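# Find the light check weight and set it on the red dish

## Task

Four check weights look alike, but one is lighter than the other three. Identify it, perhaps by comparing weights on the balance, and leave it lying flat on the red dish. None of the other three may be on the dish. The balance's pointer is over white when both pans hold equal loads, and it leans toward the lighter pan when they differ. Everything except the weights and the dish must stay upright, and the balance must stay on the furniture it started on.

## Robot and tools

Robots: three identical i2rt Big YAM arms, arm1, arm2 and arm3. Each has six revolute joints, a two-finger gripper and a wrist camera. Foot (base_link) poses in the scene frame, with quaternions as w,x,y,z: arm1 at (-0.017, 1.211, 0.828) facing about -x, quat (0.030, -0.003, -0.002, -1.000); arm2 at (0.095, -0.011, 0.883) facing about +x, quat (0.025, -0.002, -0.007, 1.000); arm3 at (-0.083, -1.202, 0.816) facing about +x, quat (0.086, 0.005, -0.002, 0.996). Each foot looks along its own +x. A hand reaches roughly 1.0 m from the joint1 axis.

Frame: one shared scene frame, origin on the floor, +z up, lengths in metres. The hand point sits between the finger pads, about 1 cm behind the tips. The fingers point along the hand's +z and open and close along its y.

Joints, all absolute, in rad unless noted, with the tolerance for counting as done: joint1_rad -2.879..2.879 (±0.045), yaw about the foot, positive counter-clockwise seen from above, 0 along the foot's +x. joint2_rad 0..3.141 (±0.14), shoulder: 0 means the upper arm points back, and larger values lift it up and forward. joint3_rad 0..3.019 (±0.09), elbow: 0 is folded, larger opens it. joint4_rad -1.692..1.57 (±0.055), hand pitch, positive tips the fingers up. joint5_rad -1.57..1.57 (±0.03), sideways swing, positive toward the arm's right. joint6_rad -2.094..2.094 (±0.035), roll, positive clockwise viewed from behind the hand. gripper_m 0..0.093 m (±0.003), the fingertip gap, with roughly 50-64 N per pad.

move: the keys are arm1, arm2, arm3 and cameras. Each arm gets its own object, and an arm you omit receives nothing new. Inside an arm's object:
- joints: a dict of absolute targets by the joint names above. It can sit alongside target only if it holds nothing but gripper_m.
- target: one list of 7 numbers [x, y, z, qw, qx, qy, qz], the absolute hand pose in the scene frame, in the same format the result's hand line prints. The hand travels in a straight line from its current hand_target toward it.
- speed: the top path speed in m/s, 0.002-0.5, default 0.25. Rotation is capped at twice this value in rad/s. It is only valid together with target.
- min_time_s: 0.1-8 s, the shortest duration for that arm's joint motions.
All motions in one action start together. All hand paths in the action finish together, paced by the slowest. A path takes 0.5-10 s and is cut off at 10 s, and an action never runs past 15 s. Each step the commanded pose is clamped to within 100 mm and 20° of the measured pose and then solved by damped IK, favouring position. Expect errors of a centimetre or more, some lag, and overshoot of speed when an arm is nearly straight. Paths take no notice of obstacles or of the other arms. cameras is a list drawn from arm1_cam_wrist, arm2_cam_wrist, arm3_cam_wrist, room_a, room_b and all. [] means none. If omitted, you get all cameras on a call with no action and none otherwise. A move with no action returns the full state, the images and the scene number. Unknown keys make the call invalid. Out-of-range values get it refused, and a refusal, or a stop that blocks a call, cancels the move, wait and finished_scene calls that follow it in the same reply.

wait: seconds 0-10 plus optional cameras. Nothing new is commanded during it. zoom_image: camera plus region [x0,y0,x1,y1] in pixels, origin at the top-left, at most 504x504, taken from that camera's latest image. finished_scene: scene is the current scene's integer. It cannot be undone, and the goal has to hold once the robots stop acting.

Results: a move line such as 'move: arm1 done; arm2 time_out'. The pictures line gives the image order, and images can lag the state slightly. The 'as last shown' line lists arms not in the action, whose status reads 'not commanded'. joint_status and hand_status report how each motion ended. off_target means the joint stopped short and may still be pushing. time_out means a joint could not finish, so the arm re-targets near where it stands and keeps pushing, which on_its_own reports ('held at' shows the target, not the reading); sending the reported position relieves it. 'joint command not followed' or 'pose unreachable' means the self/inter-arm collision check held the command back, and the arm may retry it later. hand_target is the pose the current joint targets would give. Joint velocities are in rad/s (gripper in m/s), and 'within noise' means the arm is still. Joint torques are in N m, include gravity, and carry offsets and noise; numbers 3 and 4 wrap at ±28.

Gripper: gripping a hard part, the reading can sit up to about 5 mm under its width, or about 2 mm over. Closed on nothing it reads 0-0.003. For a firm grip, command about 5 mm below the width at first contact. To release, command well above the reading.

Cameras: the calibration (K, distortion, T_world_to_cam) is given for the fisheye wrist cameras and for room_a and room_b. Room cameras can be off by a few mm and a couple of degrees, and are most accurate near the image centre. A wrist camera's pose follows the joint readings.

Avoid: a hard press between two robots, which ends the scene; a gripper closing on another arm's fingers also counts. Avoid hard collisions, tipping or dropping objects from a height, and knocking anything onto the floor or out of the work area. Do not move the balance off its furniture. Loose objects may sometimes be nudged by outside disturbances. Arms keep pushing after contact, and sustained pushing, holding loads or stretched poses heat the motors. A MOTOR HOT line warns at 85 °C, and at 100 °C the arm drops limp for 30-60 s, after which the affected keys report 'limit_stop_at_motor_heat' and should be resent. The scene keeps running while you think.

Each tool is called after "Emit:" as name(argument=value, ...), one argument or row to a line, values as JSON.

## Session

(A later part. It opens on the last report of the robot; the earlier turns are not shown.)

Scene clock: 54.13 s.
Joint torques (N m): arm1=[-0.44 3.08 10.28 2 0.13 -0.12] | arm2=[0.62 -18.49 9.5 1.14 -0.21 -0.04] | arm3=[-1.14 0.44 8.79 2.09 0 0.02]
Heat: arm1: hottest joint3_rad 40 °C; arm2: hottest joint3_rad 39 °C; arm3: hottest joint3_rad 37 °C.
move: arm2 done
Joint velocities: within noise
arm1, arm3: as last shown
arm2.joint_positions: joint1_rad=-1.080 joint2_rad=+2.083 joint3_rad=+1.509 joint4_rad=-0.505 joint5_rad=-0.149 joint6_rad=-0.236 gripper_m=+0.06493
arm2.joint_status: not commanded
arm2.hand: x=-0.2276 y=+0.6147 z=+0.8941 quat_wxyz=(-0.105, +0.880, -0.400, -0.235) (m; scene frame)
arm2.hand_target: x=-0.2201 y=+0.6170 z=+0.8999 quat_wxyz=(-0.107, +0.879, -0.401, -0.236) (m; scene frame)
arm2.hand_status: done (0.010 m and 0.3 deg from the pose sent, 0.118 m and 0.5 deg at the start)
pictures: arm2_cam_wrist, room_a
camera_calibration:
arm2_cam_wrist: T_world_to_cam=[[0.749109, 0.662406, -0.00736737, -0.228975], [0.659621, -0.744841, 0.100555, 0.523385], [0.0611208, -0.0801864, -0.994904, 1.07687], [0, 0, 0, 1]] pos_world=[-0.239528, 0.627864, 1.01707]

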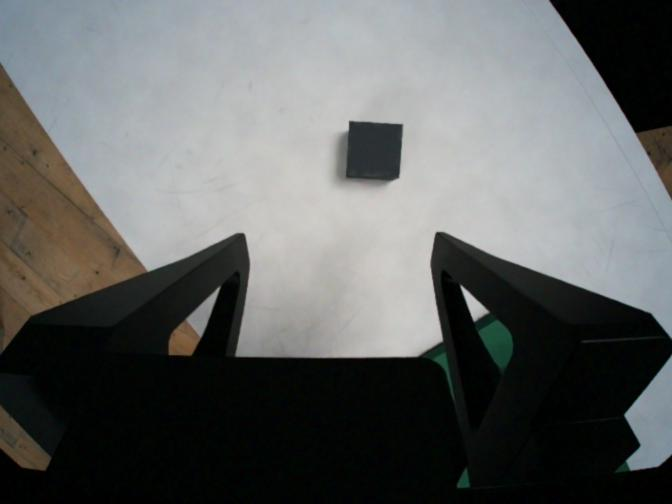

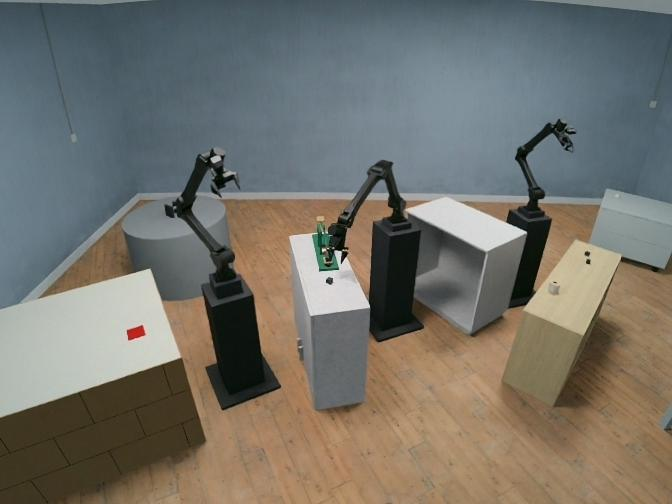

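Emit:
move(
  arm2={"joints":{"joint2_rad":0.6,"joint3_rad":1.0,"joint4_rad":-1.3},"min_time_s":3.5},
  arm1={"joints":{"joint1_rad":1.1,"joint2_rad":0.9,"joint3_rad":1.1,"joint4_rad":-1.0,"joint5_rad":0,"joint6_rad":0},"min_time_s":3.5},
)

Emit:
move(
  arm1={"target":[-0.20,0.72,0.96,0.0906,0.9048,0.3383,-0.2424],"speed":0.2},
  cameras=["arm1_cam_wrist","room_a"],
)

Scene clock: 62.20 s.
Joint torques (N m): arm1=[0.26 -2.32 11.9 2.28 -0.02 -0.22] | arm2=[0.67 0.32 10.51 1.39 -0.18 -0.01] | arm3=[-1.14 0.56 8.79 2.06 -0.01 0.01]
Heat: arm1: hottest joint3_rad 41 °C; arm2: hottest joint3_rad 39 °C; arm3: hottest joint3_rad 38 °C.
move: arm1 done; arm2 done
Joint velocities: within noise
arm1.joint_positions: joint1_rad=+1.086 joint2_rad=+0.892 joint3_rad=+1.089 joint4_rad=-1.018 joint5_rad=+0.002 joint6_rad=+0.014 gripper_m=+0.09396
arm1.joint_status: all done
arm1.hand: x=-0.1717 y=+0.8667 z=+1.1926 quat_wxyz=(-0.201, -0.784, -0.499, +0.311) (m; scene frame)
arm1.hand_target: x=-0.1689 y=+0.8587 z=+1.1984 quat_wxyz=(-0.206, -0.773, -0.508, +0.318) (m; scene frame)
arm1.hand_status: not commanded
arm2.joint_positions: joint1_rad=-1.080 joint2_rad=+0.604 joint3_rad=+1.005 joint4_rad=-1.294 joint5_rad=-0.149 joint6_rad=-0.236 gripper_m=+0.06493
arm2.joint_status: all done
arm2.hand: x=-0.0375 y=+0.2033 z=+1.2445 quat_wxyz=(-0.162, +0.858, -0.382, -0.302) (m; scene frame)
arm2.hand_target: x=-0.0343 y=+0.2026 z=+1.2421 quat_wxyz=(-0.162, +0.859, -0.384, -0.299) (m; scene frame)
arm2.hand_status: not commanded
arm3: as last shown
pictures: none

Scene clock: 64.53 s.
Joint torques (N m): arm1=[0.44 -8.88 13.65 1.61 0.34 0.06] | arm2=[0.79 0.09 10.45 1.39 -0.18 -0.03] | arm3=[-1.14 0.32 8.8 2.06 -0.01 0.02]
Heat: arm1: hottest joint3_rad 41 °C; arm2: hottest joint3_rad 38 °C; arm3: hottest joint3_rad 38 °C.
move: arm1 off_target
Joint velocities: within noise
arm1.joint_positions: joint1_rad=+1.230 joint2_rad=+1.524 joint3_rad=+1.031 joint4_rad=-0.698 joint5_rad=+0.273 joint6_rad=+0.512 gripper_m=+0.09396
arm1.joint_status: not commanded
arm1.hand: x=-0.1994 y=+0.7462 z=+0.9388 quat_wxyz=(-0.065, -0.909, -0.345, +0.225) (m; scene frame)
arm1.hand_target: x=-0.1994 y=+0.7216 z=+0.9605 quat_wxyz=(-0.091, -0.905, -0.338, +0.242) (m; scene frame)
arm1.hand_status: off_target (0.034 m and 3.7 deg from the pose sent, 0.276 m and 27.4 deg at the start)
arm2, arm3: as last shown
pictures: arm1_cam_wrist, room_a
camera_calibration:
arm1_cam_wrist: T_world_to_cam=[[-0.657113, 0.752726, 0.0400704, -0.730322], [0.747301, 0.643572, 0.165396, -0.483515], [0.0987098, 0.138629, -0.985413, 0.96884], [0, 0, 0, 1]] pos_world=[-0.214207, 0.7266, 1.06394]

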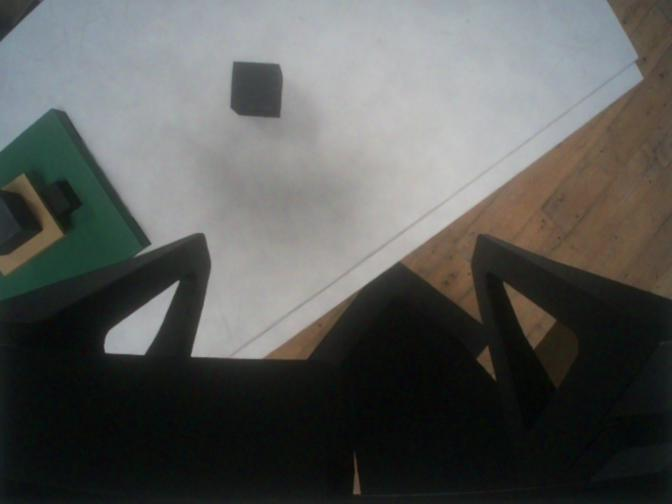

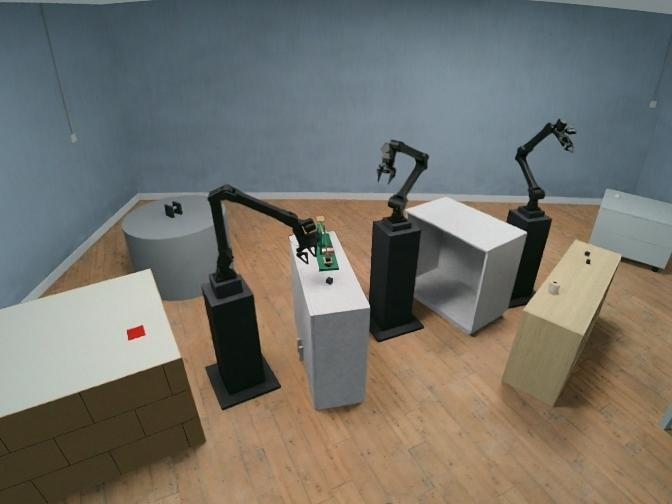

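Emit:
move(
  arm1={"target":[-0.22,0.657,0.90,0.0906,0.9048,0.3383,-0.2424],"speed":0.12},
  cameras=["arm1_cam_wrist"],
)

Scene clock: 66.40 s.
Joint torques (N m): arm1=[0.26 -10.87 13.23 1.68 0.28 0.02] | arm2=[0.67 0.26 10.45 1.37 -0.19 0] | arm3=[-1.2 0.5 8.79 2.1 -0.01 0.01]
Heat: arm1: hottest joint3_rad 42 °C; arm2: hottest joint3_rad 38 °C; arm3: hottest joint3_rad 38 °C.
move: arm1 off_target
Joint velocities: within noise
arm1.joint_positions: joint1_rad=+1.230 joint2_rad=+1.749 joint3_rad=+1.151 joint4_rad=-0.585 joint5_rad=+0.273 joint6_rad=+0.513 gripper_m=+0.09396
arm1.joint_status: not commanded
arm1.hand: x=-0.2176 y=+0.6837 z=+0.8849 quat_wxyz=(-0.068, -0.908, -0.344, +0.227) (m; scene frame)
arm1.hand_target: x=-0.2194 y=+0.6585 z=+0.9008 quat_wxyz=(-0.091, -0.905, -0.338, +0.242) (m; scene frame)
arm1.hand_status: off_target (0.031 m and 3.2 deg from the pose sent, 0.099 m and 3.6 deg at the start)
arm2: as last shown
arm3.joint_positions: joint1_rad=-0.065 joint2_rad=+0.649 joint3_rad=+1.390 joint4_rad=-1.161 joint5_rad=-0.034 joint6_rad=-0.702 gripper_m=+0.09396
arm3.joint_status: not commanded
arm3.hand: x=-0.3410 y=-1.1470 z=+1.3892 quat_wxyz=(-0.236, +0.811, +0.203, -0.495) (m; scene frame)
arm3.hand_target: x=-0.3379 y=-1.1478 z=+1.4005 quat_wxyz=(-0.241, +0.805, +0.201, -0.504) (m; scene frame)
arm3.hand_status: not commanded
pictures: arm1_cam_wrist
camera_calibration:
arm1_cam_wrist: T_world_to_cam=[[-0.656834, 0.753199, 0.0354959, -0.689343], [0.747807, 0.644649, 0.158783, -0.415533], [0.0967131, 0.130838, -0.986675, 0.932225], [0, 0, 0, 1]] pos_world=[-0.232204, 0.665114, 1.01025]

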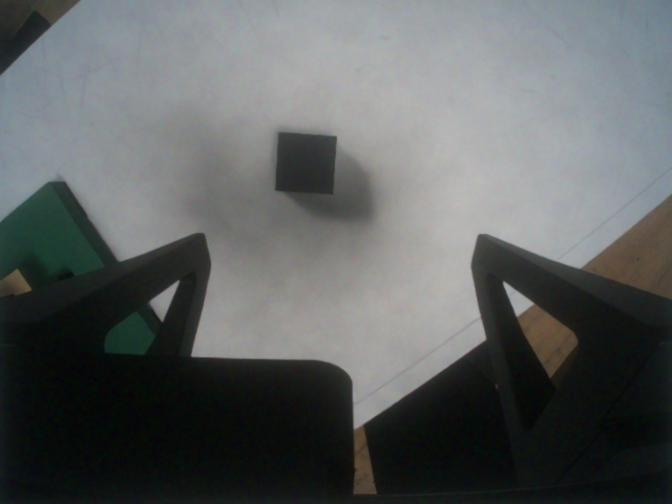

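Emit:
move(
  arm1={"target":[-0.236,0.625,0.84,0.0906,0.9048,0.3383,-0.2424],"speed":0.1},
  cameras=["arm1_cam_wrist"],
)

Scene clock: 68.33 s.
Joint torques (N m): arm1=[-0.62 -12.57 12.25 1.63 0.13 -0.11] | arm2=[0.73 0.44 10.47 1.29 -0.19 -0.01] | arm3=[-1.14 0.38 8.77 2.04 -0.01 0.01]
Heat: arm1: hottest joint3_rad 42 °C; arm2: hottest joint3_rad 38 °C; arm3: hottest joint3_rad 38 °C.
move: arm1 off_target
Joint velocities: within noise
arm1.joint_positions: joint1_rad=+1.230 joint2_rad=+1.915 joint3_rad=+1.217 joint4_rad=-0.477 joint5_rad=+0.272 joint6_rad=+0.513 gripper_m=+0.09396
arm1.joint_status: not commanded
arm1.hand: x=-0.2279 y=+0.6484 z=+0.8281 quat_wxyz=(-0.071, -0.908, -0.343, +0.229) (m; scene frame)
arm1.hand_target: x=-0.2356 y=+0.6262 z=+0.8408 quat_wxyz=(-0.091, -0.905, -0.338, +0.242) (m; scene frame)
arm1.hand_status: off_target (0.028 m and 2.8 deg from the pose sent, 0.076 m and 3.2 deg at the start)
arm2, arm3: as last shown
pictures: arm1_cam_wrist
camera_calibration:
arm1_cam_wrist: T_world_to_cam=[[-0.657183, 0.753104, 0.0307474, -0.663558], [0.747643, 0.646156, 0.153337, -0.372609], [0.095611, 0.123759, -0.987695, 0.886935], [0, 0, 0, 1]] pos_world=[-0.242301, 0.630727, 0.953559]

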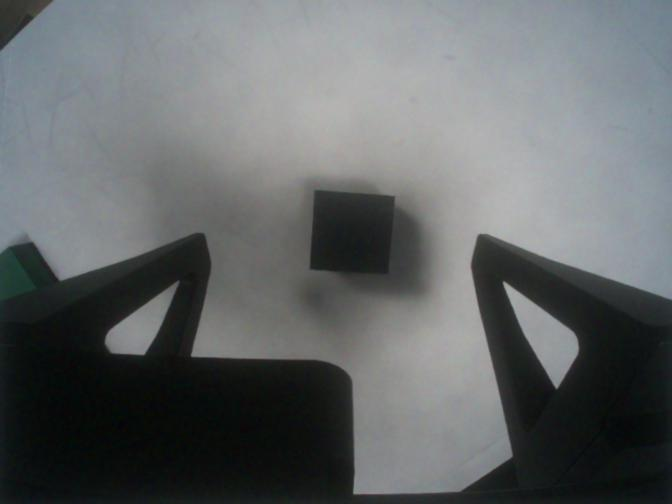

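Emit:
move(
  arm1={"target":[-0.245,0.622,0.813,0.0906,0.9048,0.3383,-0.2424],"speed":0.06},
  cameras=["arm1_cam_wrist"],
)

Scene clock: 69.73 s.
Joint torques (N m): arm1=[-1.38 -12.57 11.75 1.69 0.17 -0.23] | arm2=[0.73 0.44 10.48 1.36 -0.18 -0.01] | arm3=[-1.03 0.38 8.8 2.06 0 0.01]
Heat: arm1: hottest joint3_rad 43 °C; arm2: hottest joint3_rad 38 °C; arm3: hottest joint3_rad 38 °C.
move: arm1 off_target
Joint velocities: within noise
arm1.joint_positions: joint1_rad=+1.228 joint2_rad=+1.973 joint3_rad=+1.221 joint4_rad=-0.420 joint5_rad=+0.267 joint6_rad=+0.511 gripper_m=+0.09396
arm1.joint_status: not commanded
arm1.hand: x=-0.2301 y=+0.6429 z=+0.8010 quat_wxyz=(-0.074, -0.908, -0.344, +0.228) (m; scene frame)
arm1.hand_target: x=-0.2446 y=+0.6233 z=+0.8137 quat_wxyz=(-0.090, -0.905, -0.338, +0.243) (m; scene frame)
arm1.hand_status: off_target (0.028 m and 2.7 deg from the pose sent, 0.035 m and 2.8 deg at the start)
arm2, arm3: as last shown
pictures: arm1_cam_wrist
camera_calibration:
arm1_cam_wrist: T_world_to_cam=[[-0.658384, 0.752233, 0.025988, -0.655933], [0.746158, 0.647752, 0.153839, -0.364916], [0.0988888, 0.120676, -0.987754, 0.863954], [0, 0, 0, 1]] pos_world=[-0.245006, 0.625531, 0.926559]

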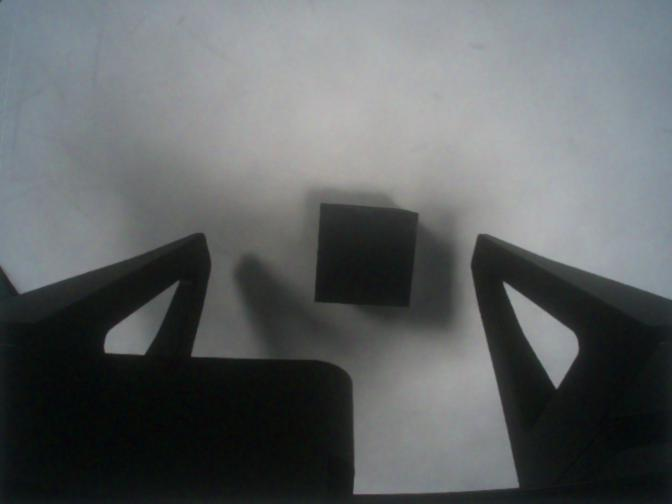

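Emit:
move(
  arm1={"target":[-0.252,0.629,0.815,0.0906,0.9048,0.3383,-0.2424],"speed":0.05},
  cameras=["arm1_cam_wrist"],
)

Scene clock: 70.87 s.
Joint torques (N m): arm1=[-1.03 -13.86 10.55 1.55 0.18 -0.18] | arm2=[0.67 0.32 10.47 1.4 -0.19 0] | arm3=[-1.26 0.32 8.77 2.1 0 0.01]
Heat: arm1: hottest joint3_rad 43 °C; arm2: hottest joint3_rad 38 °C; arm3: hottest joint3_rad 38 °C.
move: arm1 off_target
Joint velocities: within noise
arm1.joint_positions: joint1_rad=+1.211 joint2_rad=+1.973 joint3_rad=+1.221 joint4_rad=-0.414 joint5_rad=+0.260 joint6_rad=+0.498 gripper_m=+0.09396
arm1.joint_status: not commanded
arm1.hand: x=-0.2392 y=+0.6449 z=+0.8014 quat_wxyz=(-0.075, -0.909, -0.342, +0.228) (m; scene frame)
arm1.hand_target: x=-0.2518 y=+0.6299 z=+0.8154 quat_wxyz=(-0.090, -0.905, -0.338, +0.243) (m; scene frame)
arm1.hand_status: off_target (0.025 m and 2.5 deg from the pose sent, 0.029 m and 2.6 deg at the start)
arm2, arm3: as last shown
pictures: arm1_cam_wrist
camera_calibration:
arm1_cam_wrist: T_world_to_cam=[[-0.655807, 0.754565, 0.0234239, -0.662322], [0.748326, 0.645662, 0.152082, -0.356244], [0.0996315, 0.117265, -0.98809, 0.867602], [0, 0, 0, 1]] pos_world=[-0.25421, 0.628039, 0.926962]

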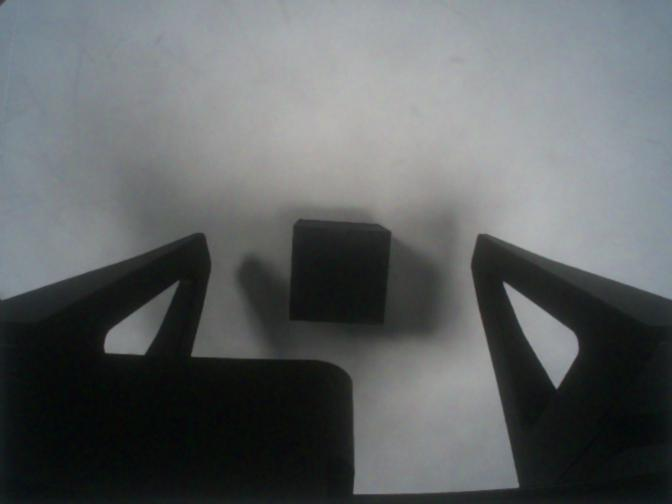

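Centred. Grip and lift.

Emit:
move(
  arm1={"joints":{"gripper_m":0.02}},
)

Emit:
move(
  arm1={"target":[-0.25,0.66,0.95,0.0906,0.9048,0.3383,-0.2424],"speed":0.12},
)

Emit:
move(
  arm1={"joints":{"joint2_rad":1.2,"joint3_rad":1.2,"joint4_rad":-0.9},"min_time_s":2},
  cameras=["arm1_cam_wrist"],
)

Scene clock: 71.73 s.
Joint torques (N m): arm1=[-2.08 -13.92 10.61 1.58 0.19 -0.23] | arm2=[0.56 0.32 10.48 1.37 -0.2 0] | arm3=[-1.26 0.44 8.77 2.09 -0.01 0.01]
Heat: arm1: hottest joint3_rad 43 °C; arm2: hottest joint3_rad 38 °C; arm3: hottest joint3_rad 38 °C.
move: arm1 off_target
Joint velocities: within noise
arm1.joint_positions: joint1_rad=+1.211 joint2_rad=+1.973 joint3_rad=+1.221 joint4_rad=-0.413 joint5_rad=+0.259 joint6_rad=+0.497 gripper_m=+0.03025
arm1.joint_status: gripper_m off_target (ended at +0.03028, target +0.02000)
arm1.hand: x=-0.2391 y=+0.6447 z=+0.8014 quat_wxyz=(-0.075, -0.908, -0.342, +0.228) (m; scene frame)
arm1.hand_target: x=-0.2518 y=+0.6299 z=+0.8154 quat_wxyz=(-0.090, -0.905, -0.338, +0.243) (m; scene frame)
arm1.hand_status: not commanded
arm2, arm3: as last shown
pictures: none

Scene clock: 73.67 s.
Joint torques (N m): arm1=[-1.73 -14.27 14.11 0.76 0.22 -0.24] | arm2=[0.62 0.38 10.51 1.36 -0.19 -0.01] | arm3=[-1.26 0.44 8.76 2.04 0 0.01]
Heat: arm1: hottest joint3_rad 43 °C; arm2: hottest joint3_rad 38 °C; arm3: hottest joint3_rad 38 °C.
move: arm1 off_target
Joint velocities: within noise
arm1.joint_positions: joint1_rad=+1.196 joint2_rad=+1.741 joint3_rad=+1.221 joint4_rad=-0.676 joint5_rad=+0.252 joint6_rad=+0.482 gripper_m=+0.03025
arm1.joint_status: not commanded
arm1.hand: x=-0.2348 y=+0.6804 z=+0.9088 quat_wxyz=(-0.062, -0.911, -0.346, +0.217) (m; scene frame)
arm1.hand_target: x=-0.2492 y=+0.6623 z=+0.9504 quat_wxyz=(-0.090, -0.905, -0.338, +0.243) (m; scene frame)
arm1.hand_status: off_target (0.048 m and 4.5 deg from the pose sent, 0.150 m and 2.5 deg at the start)
arm2, arm3: as last shown
pictures: none

Scene clock: 76.30 s.
Joint torques (N m): arm1=[-1.73 -8.41 12.11 1.31 0.18 -0.21] | arm2=[0.62 0.32 10.45 1.35 -0.19 -0.01] | arm3=[-1.08 0.44 8.79 2.07 -0.01 0.01]
Heat: arm1: hottest joint3_rad 43 °C; arm2: hottest joint3_rad 38 °C; arm3: hottest joint3_rad 38 °C.
move: arm1 done
Joint velocities: within noise
arm1.joint_positions: joint1_rad=+1.196 joint2_rad=+1.218 joint3_rad=+1.185 joint4_rad=-0.897 joint5_rad=+0.252 joint6_rad=+0.482 gripper_m=+0.03024
arm1.joint_status: all done
arm1.hand: x=-0.2051 y=+0.7683 z=+1.1341 quat_wxyz=(-0.163, -0.885, -0.319, +0.297) (m; scene frame)
arm1.hand_target: x=-0.2108 y=+0.7720 z=+1.1500 quat_wxyz=(-0.170, -0.882, -0.315, +0.307) (m; scene frame)
arm1.hand_status: not commanded
arm2.joint_positions: joint1_rad=-1.080 joint2_rad=+0.604 joint3_rad=+1.005 joint4_rad=-1.294 joint5_rad=-0.149 joint6_rad=-0.236 gripper_m=+0.06493
arm2.joint_status: not commanded
arm2.hand: x=-0.0375 y=+0.2033 z=+1.2445 quat_wxyz=(-0.162, +0.858, -0.382, -0.302) (m; scene frame)
arm2.hand_target: x=-0.0343 y=+0.2026 z=+1.2421 quat_wxyz=(-0.162, +0.859, -0.384, -0.299) (m; scene frame)
arm2.hand_status: not commanded
arm3: as last shown
pictures: arm1_cam_wrist
camera_calibration:
arm1_cam_wrist: T_world_to_cam=[[-0.66186, 0.74343, -0.0961971, -0.597857], [0.749067, 0.66086, -0.0465106, -0.298346], [0.0289954, -0.102842, -0.994275, 1.34012], [0, 0, 0, 1]] pos_world=[-0.211074, 0.77945, 1.26106]

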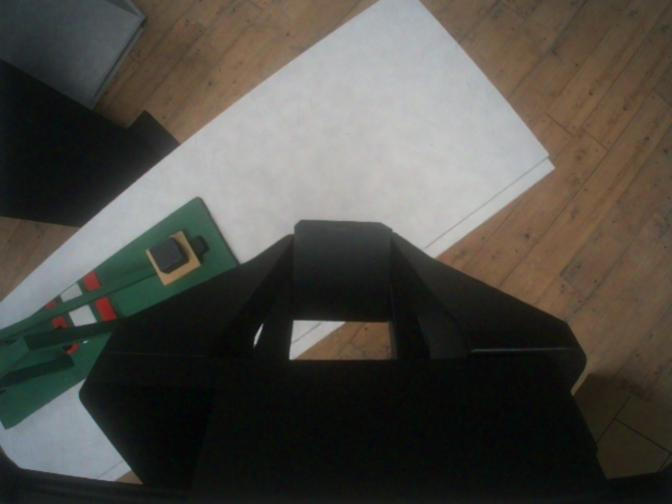

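Emit:
move(
  arm1={"joints":{"joint1_rad":-1.5,"joint2_rad":0.95,"joint3_rad":1.05,"joint4_rad":-1.0,"joint5_rad":0,"joint6_rad":0},"min_time_s":5},
  cameras=["arm1_cam_wrist"],
)

Scene clock: 82.03 s.
Joint torques (N m): arm1=[-1.08 -5.66 12.15 1.13 -0.01 -0.22] | arm2=[0.56 0.32 10.48 1.44 -0.19 -0.01] | arm3=[-1.2 0.5 8.79 2.06 -0.02 0.01]
Heat: arm1: hottest joint3_rad 44 °C; arm2: hottest joint3_rad 37 °C; arm3: hottest joint3_rad 39 °C.
move: arm1 done
Joint velocities: within noise
arm1.joint_positions: joint1_rad=-1.488 joint2_rad=+0.972 joint3_rad=+1.036 joint4_rad=-0.996 joint5_rad=+0.003 joint6_rad=+0.014 gripper_m=+0.03022
arm1.joint_status: all done
arm1.hand: x=-0.0701 y=+1.6025 z=+1.1338 quat_wxyz=(+0.201, -0.713, +0.628, +0.239) (m; scene frame)
arm1.hand_target: x=-0.0654 y=+1.6007 z=+1.1486 quat_wxyz=(+0.213, -0.710, +0.624, +0.248) (m; scene frame)
arm1.hand_status: not commanded
arm2, arm3: as last shown
pictures: arm1_cam_wrist
camera_calibration:
arm1_cam_wrist: T_world_to_cam=[[0.991373, 0.130661, -0.0103933, -0.128152], [0.130695, -0.991419, 0.00266949, 1.59788], [-0.00995535, -0.00400481, -0.999942, 1.26699], [0, 0, 0, 1]] pos_world=[-0.0691741, 1.60598, 1.26132]

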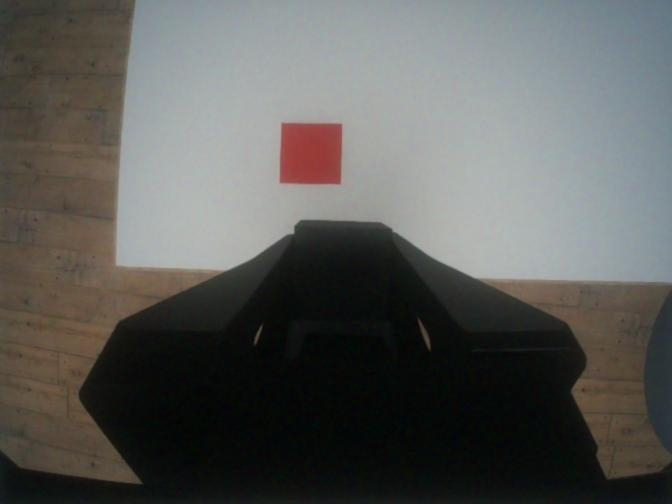

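Emit:
move(
  arm1={"target":[-0.141,1.765,0.82,-0.1715,0.7235,-0.64,-0.1938],"speed":0.15},
  cameras=["arm1_cam_wrist","room_a","room_b"],
)

Emit:
zoom_image(
  camera="room_a",
  region=[90, 270, 210, 360],
)

Emit:
zoom_image(
  camera="room_b",
  region=[540, 170, 660, 260],
)

Scene clock: 85.83 s.
Joint torques (N m): arm1=[0.85 -10.58 11.37 1.89 0.19 0.04] | arm2=[0.73 0.32 10.41 1.33 -0.19 -0.01] | arm3=[-1.14 0.38 8.83 2.07 -0.01 0.02]
Heat: arm1: hottest joint3_rad 45 °C; arm2: hottest joint3_rad 37 °C; arm3: hottest joint3_rad 39 °C.
move: arm1 off_target
Joint velocities: within noise
arm1.joint_positions: joint1_rad=-1.403 joint2_rad=+1.798 joint3_rad=+0.956 joint4_rad=-0.265 joint5_rad=+0.062 joint6_rad=+0.085 gripper_m=+0.03022
arm1.joint_status: not commanded
arm1.hand: x=-0.1280 y=+1.7384 z=+0.8041 quat_wxyz=(+0.156, -0.730, +0.643, +0.169) (m; scene frame)
arm1.hand_target: x=-0.1409 y=+1.7634 z=+0.8210 quat_wxyz=(+0.171, -0.724, +0.640, +0.194) (m; scene frame)
arm1.hand_status: off_target (0.034 m and 3.5 deg from the pose sent, 0.360 m and 6.4 deg at the start)
arm2: as last shown
arm3.joint_positions: joint1_rad=-0.065 joint2_rad=+0.649 joint3_rad=+1.390 joint4_rad=-1.161 joint5_rad=-0.034 joint6_rad=-0.702 gripper_m=+0.09396
arm3.joint_status: not commanded
arm3.hand: x=-0.3410 y=-1.1470 z=+1.3892 quat_wxyz=(-0.236, +0.811, +0.203, -0.495) (m; scene frame)
arm3.hand_target: x=-0.3379 y=-1.1478 z=+1.4005 quat_wxyz=(-0.241, +0.805, +0.201, -0.504) (m; scene frame)
arm3.hand_status: not commanded
pictures: arm1_cam_wrist, room_a, room_b
camera_calibration:
arm1_cam_wrist: T_world_to_cam=[[0.992022, 0.125343, 0.0134569, -0.101803], [0.121154, -0.977442, 0.173, 1.57864], [0.0348376, -0.169989, -0.98483, 1.21947], [0, 0, 0, 1]] pos_world=[-0.132752, 1.76309, 0.929237]

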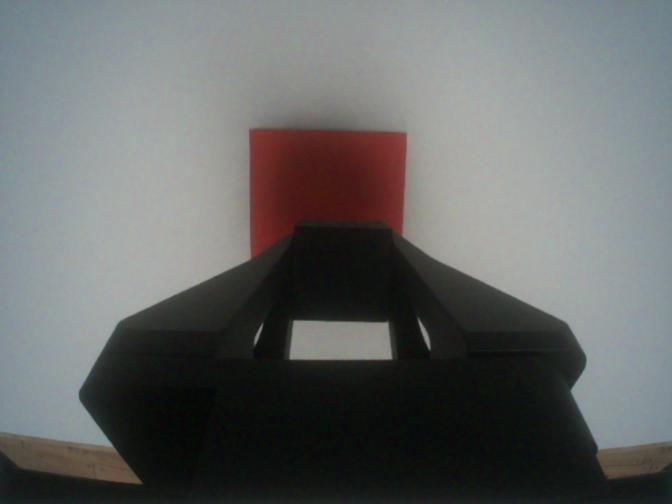

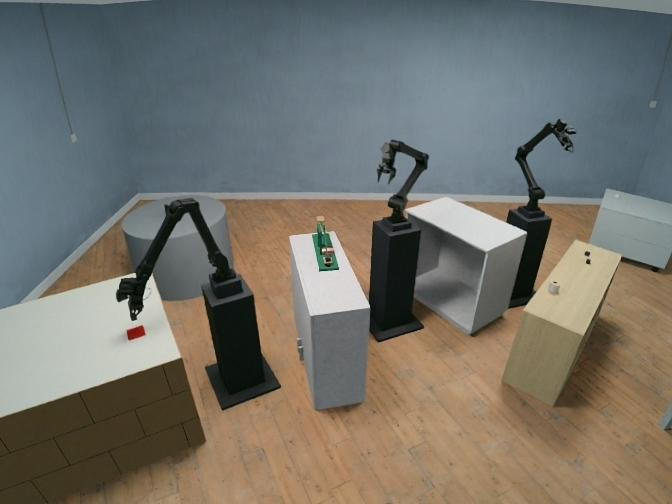

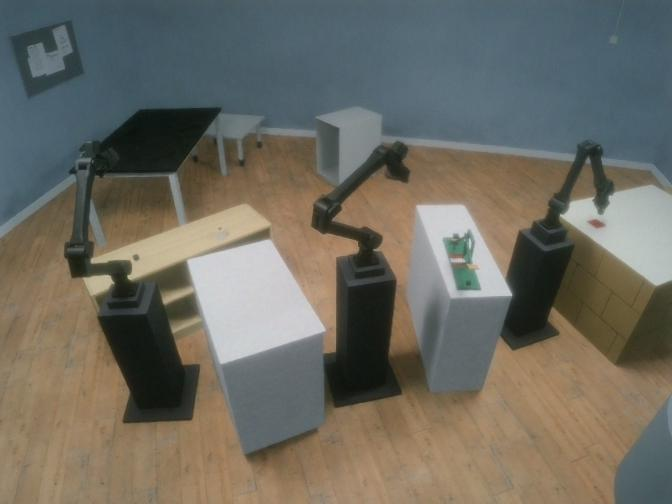

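Scaled by 4.200 from the camera's 672x504 image, which has a finer 960x720 frame.

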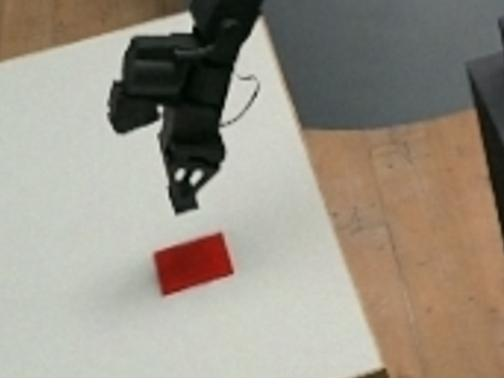

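Scaled by 4.200 from the camera's 672x504 image, which has a finer 960x720 frame.

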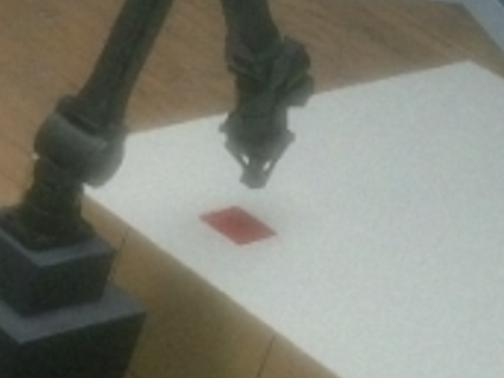

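Emit:
move(
  arm1={"target":[-0.149,1.776,0.765,-0.1715,0.7235,-0.64,-0.1938],"speed":0.08},
)

Emit:
move(
  arm1={"target":[-0.149,1.776,0.75,-0.1715,0.7235,-0.64,-0.1938],"speed":0.03},
  cameras=["arm1_cam_wrist","room_a"],
)

Emit:
zoom_image(
  camera="room_a",
  region=[90, 270, 210, 360],
)

Scene clock: 87.47 s.
Joint torques (N m): arm1=[0.91 -11.75 10.03 1.96 0.21 0.04] | arm2=[0.62 0.32 10.44 1.37 -0.2 -0.01] | arm3=[-1.14 0.44 8.8 2.03 -0.02 0.02]
Heat: arm1: hottest joint3_rad 45 °C; arm2: hottest joint3_rad 37 °C; arm3: hottest joint3_rad 39 °C.
move: arm1 off_target
Joint velocities: within noise
arm1.joint_positions: joint1_rad=-1.394 joint2_rad=+1.938 joint3_rad=+0.981 joint4_rad=-0.145 joint5_rad=+0.067 joint6_rad=+0.093 gripper_m=+0.03022
arm1.joint_status: not commanded
arm1.hand: x=-0.1355 y=+1.7514 z=+0.7529 quat_wxyz=(+0.158, -0.730, +0.643, +0.171) (m; scene frame)
arm1.hand_target: x=-0.1490 y=+1.7746 z=+0.7660 quat_wxyz=(+0.171, -0.724, +0.640, +0.194) (m; scene frame)
arm1.hand_status: off_target (0.031 m and 3.2 deg from the pose sent, 0.058 m and 3.5 deg at the start)
arm2, arm3: as last shown
pictures: none

Scene clock: 88.53 s.
Joint torques (N m): arm1=[1.08 -11.75 9.61 1.81 0.24 0.03] | arm2=[0.79 0.44 10.48 1.39 -0.17 0] | arm3=[-1.2 0.5 8.81 2.09 -0.01 0.02]
Heat: arm1: hottest joint3_rad 45 °C; arm2: hottest joint3_rad 37 °C; arm3: hottest joint3_rad 39 °C.
move: arm1 off_target
Joint velocities: within noise
arm1.joint_positions: joint1_rad=-1.394 joint2_rad=+1.972 joint3_rad=+0.981 joint4_rad=-0.110 joint5_rad=+0.067 joint6_rad=+0.093 gripper_m=+0.03022
arm1.joint_status: not commanded
arm1.hand: x=-0.1357 y=+1.7518 z=+0.7386 quat_wxyz=(+0.158, -0.730, +0.643, +0.171) (m; scene frame)
arm1.hand_target: x=-0.1489 y=+1.7746 z=+0.7509 quat_wxyz=(+0.171, -0.724, +0.640, +0.194) (m; scene frame)
arm1.hand_status: off_target (0.030 m and 3.1 deg from the pose sent, 0.028 m and 3.2 deg at the start)
arm2, arm3: as last shown
pictures: arm1_cam_wrist, room_a
camera_calibration:
arm1_cam_wrist: T_world_to_cam=[[0.992163, 0.124227, 0.0134523, -0.0929591], [0.12026, -0.978573, 0.167128, 1.61014], [0.0339258, -0.1642, -0.985843, 1.14794], [0, 0, 0, 1]] pos_world=[-0.140349, 1.77568, 0.863845]

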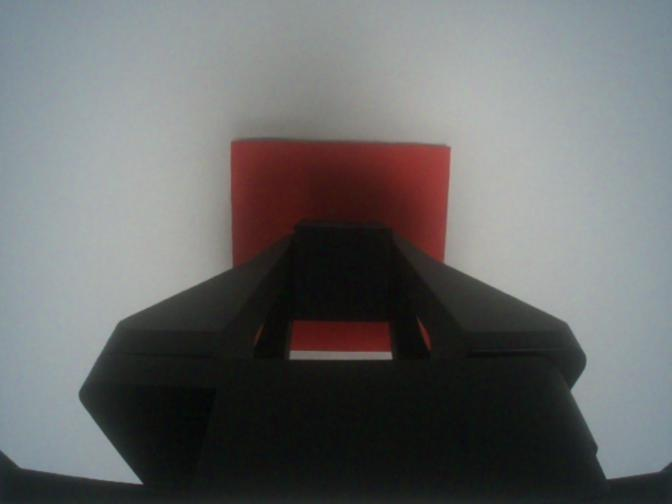

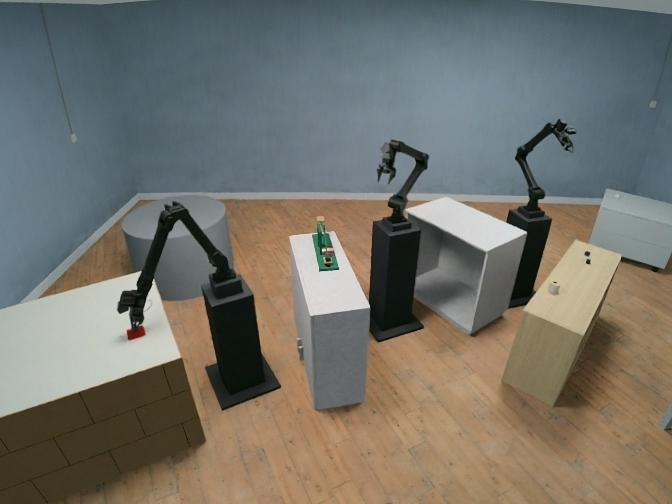

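Scaled by 4.200 from the camera's 672x504 image, which has a finer 960x720 frame.

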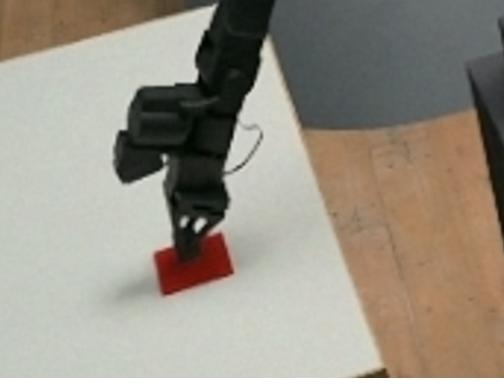

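Emit:
move(
  arm1={"target":[-0.149,1.776,0.74,-0.1715,0.7235,-0.64,-0.1938],"speed":0.03},
)

Emit:
move(
  arm1={"target":[-0.149,1.776,0.732,-0.1715,0.7235,-0.64,-0.1938],"speed":0.03},
)

Emit:
move(
  arm1={"target":[-0.149,1.776,0.724,-0.1715,0.7235,-0.64,-0.1938],"speed":0.03},
  cameras=["arm1_cam_wrist","room_a"],
)

Emit:
zoom_image(
  camera="room_a",
  region=[90, 270, 210, 360],
)

Scene clock: 89.77 s.
Joint torques (N m): arm1=[0.91 -11.52 9.5 1.95 0.17 0.05] | arm2=[0.85 0.21 10.5 1.37 -0.18 0] | arm3=[-1.08 0.38 8.79 2.06 -0.01 0.01]
Heat: arm1: hottest joint3_rad 45 °C; arm2: hottest joint3_rad 37 °C; arm3: hottest joint3_rad 39 °C.
move: arm1 off_target
Joint velocities: within noise
arm1.joint_positions: joint1_rad=-1.394 joint2_rad=+1.995 joint3_rad=+0.981 joint4_rad=-0.087 joint5_rad=+0.067 joint6_rad=+0.093 gripper_m=+0.03022
arm1.joint_status: not commanded
arm1.hand: x=-0.1358 y=+1.7518 z=+0.7290 quat_wxyz=(+0.158, -0.730, +0.643, +0.171) (m; scene frame)
arm1.hand_target: x=-0.1490 y=+1.7747 z=+0.7410 quat_wxyz=(+0.171, -0.724, +0.640, +0.194) (m; scene frame)
arm1.hand_status: off_target (0.030 m and 3.1 deg from the pose sent, 0.028 m and 3.1 deg at the start)
arm2, arm3: as last shown
pictures: none

Scene clock: 90.73 s.
Joint torques (N m): arm1=[1.38 -11.69 9.29 1.94 0.17 0.03] | arm2=[0.67 0.38 10.48 1.37 -0.18 0] | arm3=[-1.08 0.44 8.79 2.06 -0.01 0.02]
Heat: arm1: hottest joint3_rad 45 °C; arm2: hottest joint3_rad 37 °C; arm3: hottest joint3_rad 39 °C.
move: arm1 off_target
Joint velocities: within noise
arm1.joint_positions: joint1_rad=-1.394 joint2_rad=+2.009 joint3_rad=+0.984 joint4_rad=-0.069 joint5_rad=+0.068 joint6_rad=+0.093 gripper_m=+0.03022
arm1.joint_status: not commanded
arm1.hand: x=-0.1364 y=+1.7541 z=+0.7245 quat_wxyz=(+0.160, -0.729, +0.642, +0.174) (m; scene frame)
arm1.hand_target: x=-0.1489 y=+1.7750 z=+0.7330 quat_wxyz=(+0.171, -0.723, +0.640, +0.194) (m; scene frame)
arm1.hand_status: off_target (0.026 m and 2.7 deg from the pose sent, 0.028 m and 3.1 deg at the start)
arm2, arm3: as last shown
pictures: none

Scene clock: 91.70 s.
Joint torques (N m): arm1=[1.08 -10.52 9.28 1.98 0.15 0.04] | arm2=[0.73 0.26 10.51 1.33 -0.18 -0.02] | arm3=[-1.08 0.56 8.77 2.1 -0.01 0.02]
Heat: arm1: hottest joint3_rad 45 °C; arm2: hottest joint3_rad 37 °C; arm3: hottest joint3_rad 39 °C.
move: arm1 off_target
Joint velocities: within noise
arm1.joint_positions: joint1_rad=-1.393 joint2_rad=+2.014 joint3_rad=+0.984 joint4_rad=-0.052 joint5_rad=+0.069 joint6_rad=+0.093 gripper_m=+0.03022
arm1.joint_status: not commanded
arm1.hand: x=-0.1371 y=+1.7565 z=+0.7237 quat_wxyz=(+0.164, -0.728, +0.642, +0.178) (m; scene frame)
arm1.hand_target: x=-0.1490 y=+1.7749 z=+0.7248 quat_wxyz=(+0.171, -0.724, +0.640, +0.194) (m; scene frame)
arm1.hand_status: off_target (0.023 m and 2.1 deg from the pose sent, 0.025 m and 2.7 deg at the start)
arm2, arm3: as last shown
pictures: arm1_cam_wrist, room_a
camera_calibration:
arm1_cam_wrist: T_world_to_cam=[[0.992211, 0.123918, 0.0126851, -0.0908643], [0.12069, -0.981547, 0.148321, 1.63632], [0.0308307, -0.145634, -0.988858, 1.10321], [0, 0, 0, 1]] pos_world=[-0.141344, 1.77805, 0.849367]

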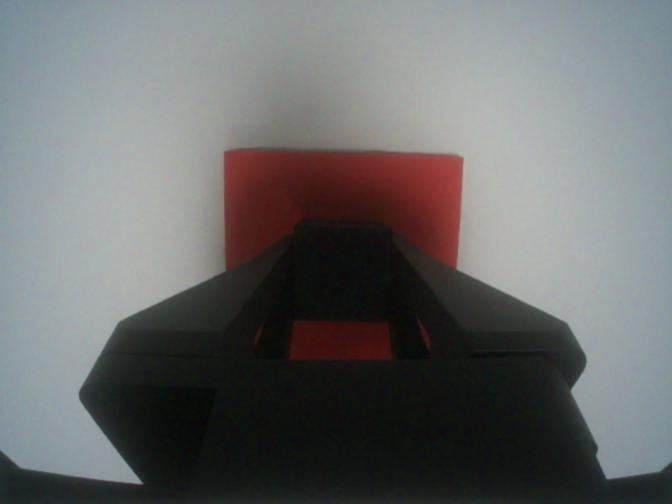

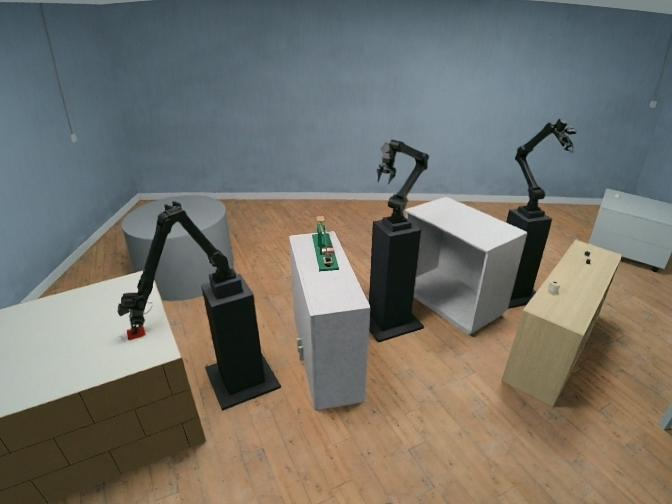

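Scaled by 4.200 from the camera's 672x504 image, which has a finer 960x720 frame.

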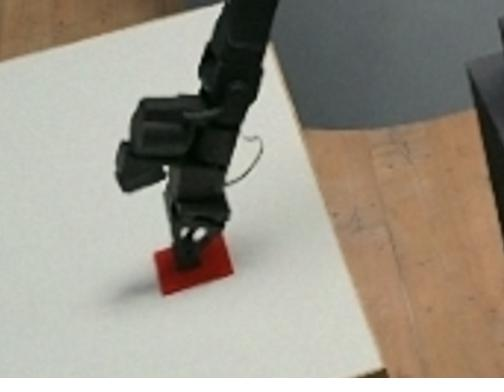

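Emit:
move(
  arm1={"joints":{"gripper_m":0.06}},
)

Emit:
move(
  arm1={"target":[-0.140,1.705,0.845,-0.1715,0.7235,-0.64,-0.1938],"speed":0.1},
  cameras=["arm1_cam_wrist","room_a","room_b"],
)

Emit:
zoom_image(
  camera="arm1_cam_wrist",
  region=[200, 50, 480, 260],
)

Emit:
zoom_image(
  camera="room_a",
  region=[90, 270, 210, 360],
)

Emit:
zoom_image(
  camera="room_b",
  region=[420, 180, 660, 300],
)

Scene clock: 92.60 s.
Joint torques (N m): arm1=[0.73 -11.87 8.65 1.76 0.14 0.05] | arm2=[0.5 0.26 10.48 1.35 -0.18 0] | arm3=[-1.2 0.44 8.8 2.09 0 0.01]
Heat: arm1: hottest joint3_rad 45 °C; arm2: hottest joint3_rad 37 °C; arm3: hottest joint3_rad 39 °C.
move: arm1 done
Joint velocities: within noise
arm1.joint_positions: joint1_rad=-1.393 joint2_rad=+2.028 joint3_rad=+0.992 joint4_rad=-0.047 joint5_rad=+0.069 joint6_rad=+0.094 gripper_m=+0.05988
arm1.joint_status: all done
arm1.hand: x=-0.1377 y=+1.7586 z=+0.7194 quat_wxyz=(+0.163, -0.728, +0.642, +0.178) (m; scene frame)
arm1.hand_target: x=-0.1490 y=+1.7749 z=+0.7247 quat_wxyz=(+0.171, -0.724, +0.640, +0.194) (m; scene frame)
arm1.hand_status: not commanded
arm2.joint_positions: joint1_rad=-1.080 joint2_rad=+0.604 joint3_rad=+1.005 joint4_rad=-1.294 joint5_rad=-0.149 joint6_rad=-0.236 gripper_m=+0.06493
arm2.joint_status: not commanded
arm2.hand: x=-0.0375 y=+0.2033 z=+1.2445 quat_wxyz=(-0.162, +0.858, -0.382, -0.302) (m; scene frame)
arm2.hand_target: x=-0.0343 y=+0.2026 z=+1.2421 quat_wxyz=(-0.162, +0.859, -0.384, -0.299) (m; scene frame)
arm2.hand_status: not commanded
arm3: as last shown
pictures: none

Scene clock: 94.73 s.
Joint torques (N m): arm1=[0.79 -11.28 7.84 0.98 0.2 0.02] | arm2=[0.62 0.21 10.52 1.43 -0.19 -0.02] | arm3=[-1.08 0.44 8.8 2.1 -0.01 0.02]
Heat: arm1: hottest joint3_rad 44 °C; arm2: hottest joint3_rad 37 °C; arm3: hottest joint3_rad 39 °C.
move: arm1 off_target
Joint velocities: within noise
arm1.joint_positions: joint1_rad=-1.372 joint2_rad=+1.663 joint3_rad=+0.847 joint4_rad=-0.254 joint5_rad=+0.079 joint6_rad=+0.113 gripper_m=+0.05993
arm1.joint_status: not commanded
arm1.hand: x=-0.1324 y=+1.7034 z=+0.8330 quat_wxyz=(+0.168, -0.726, +0.641, +0.184) (m; scene frame)
arm1.hand_target: x=-0.1400 y=+1.7050 z=+0.8448 quat_wxyz=(+0.171, -0.723, +0.640, +0.194) (m; scene frame)
arm1.hand_status: off_target (0.014 m and 1.2 deg from the pose sent, 0.137 m and 2.1 deg at the start)
arm2, arm3: as last shown
pictures: arm1_cam_wrist, room_a, room_b
camera_calibration:
arm1_cam_wrist: T_world_to_cam=[[0.992436, 0.122322, 0.0104206, -0.0856631], [0.119843, -0.983731, 0.133832, 1.58306], [0.0266215, -0.13157, -0.990949, 1.18064], [0, 0, 0, 1]] pos_world=[-0.136135, 1.72312, 0.958984]

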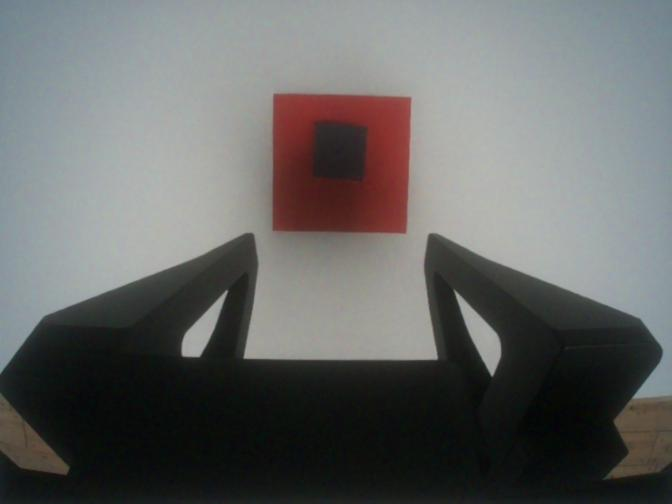

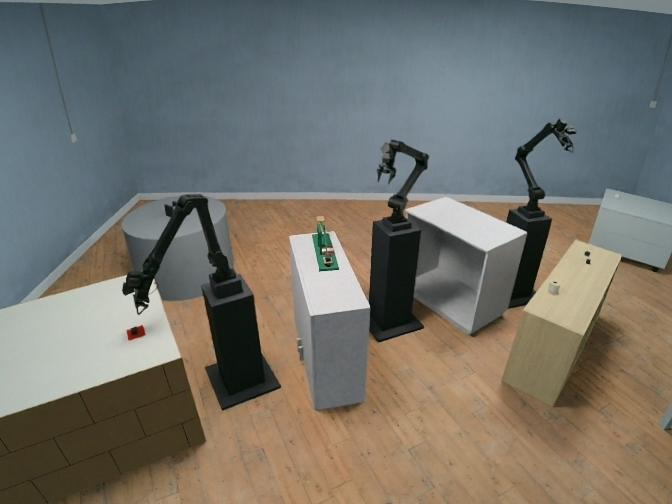

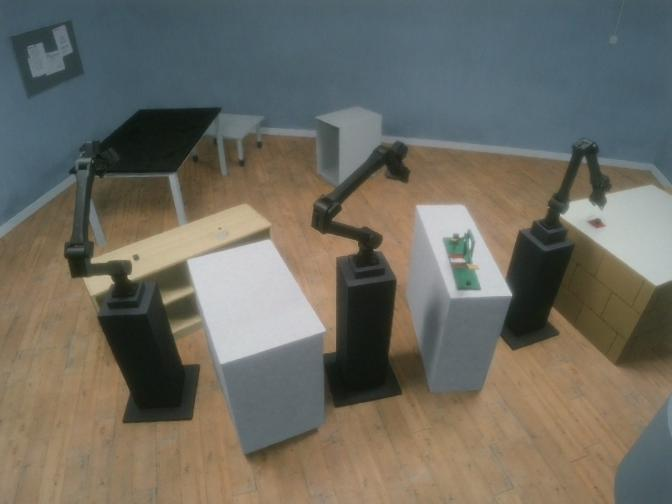

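Scaled by 1.800 from the camera's 672x504 image, which has a finer 960x720 frame.

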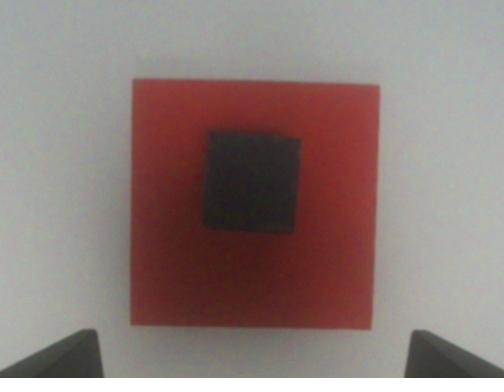

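Scaled by 4.200 from the camera's 672x504 image, which has a finer 960x720 frame.

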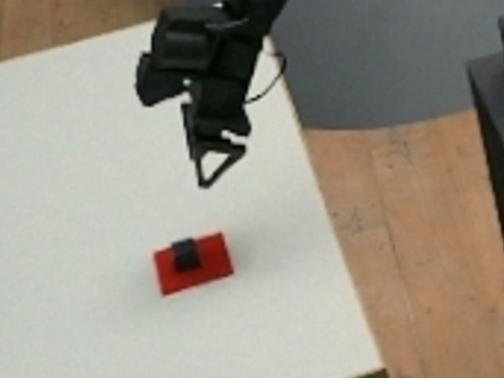

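Scaled by 2.100 from the camera's 672x504 image, which has a finer 960x720 frame.

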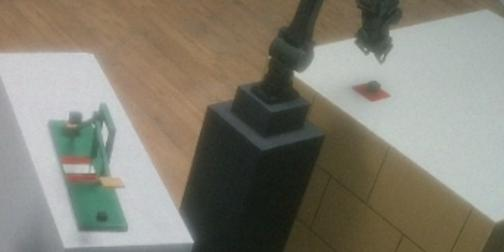

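Emit:
finished_scene(
  scene=1,
)

The scene is finished: the task was done.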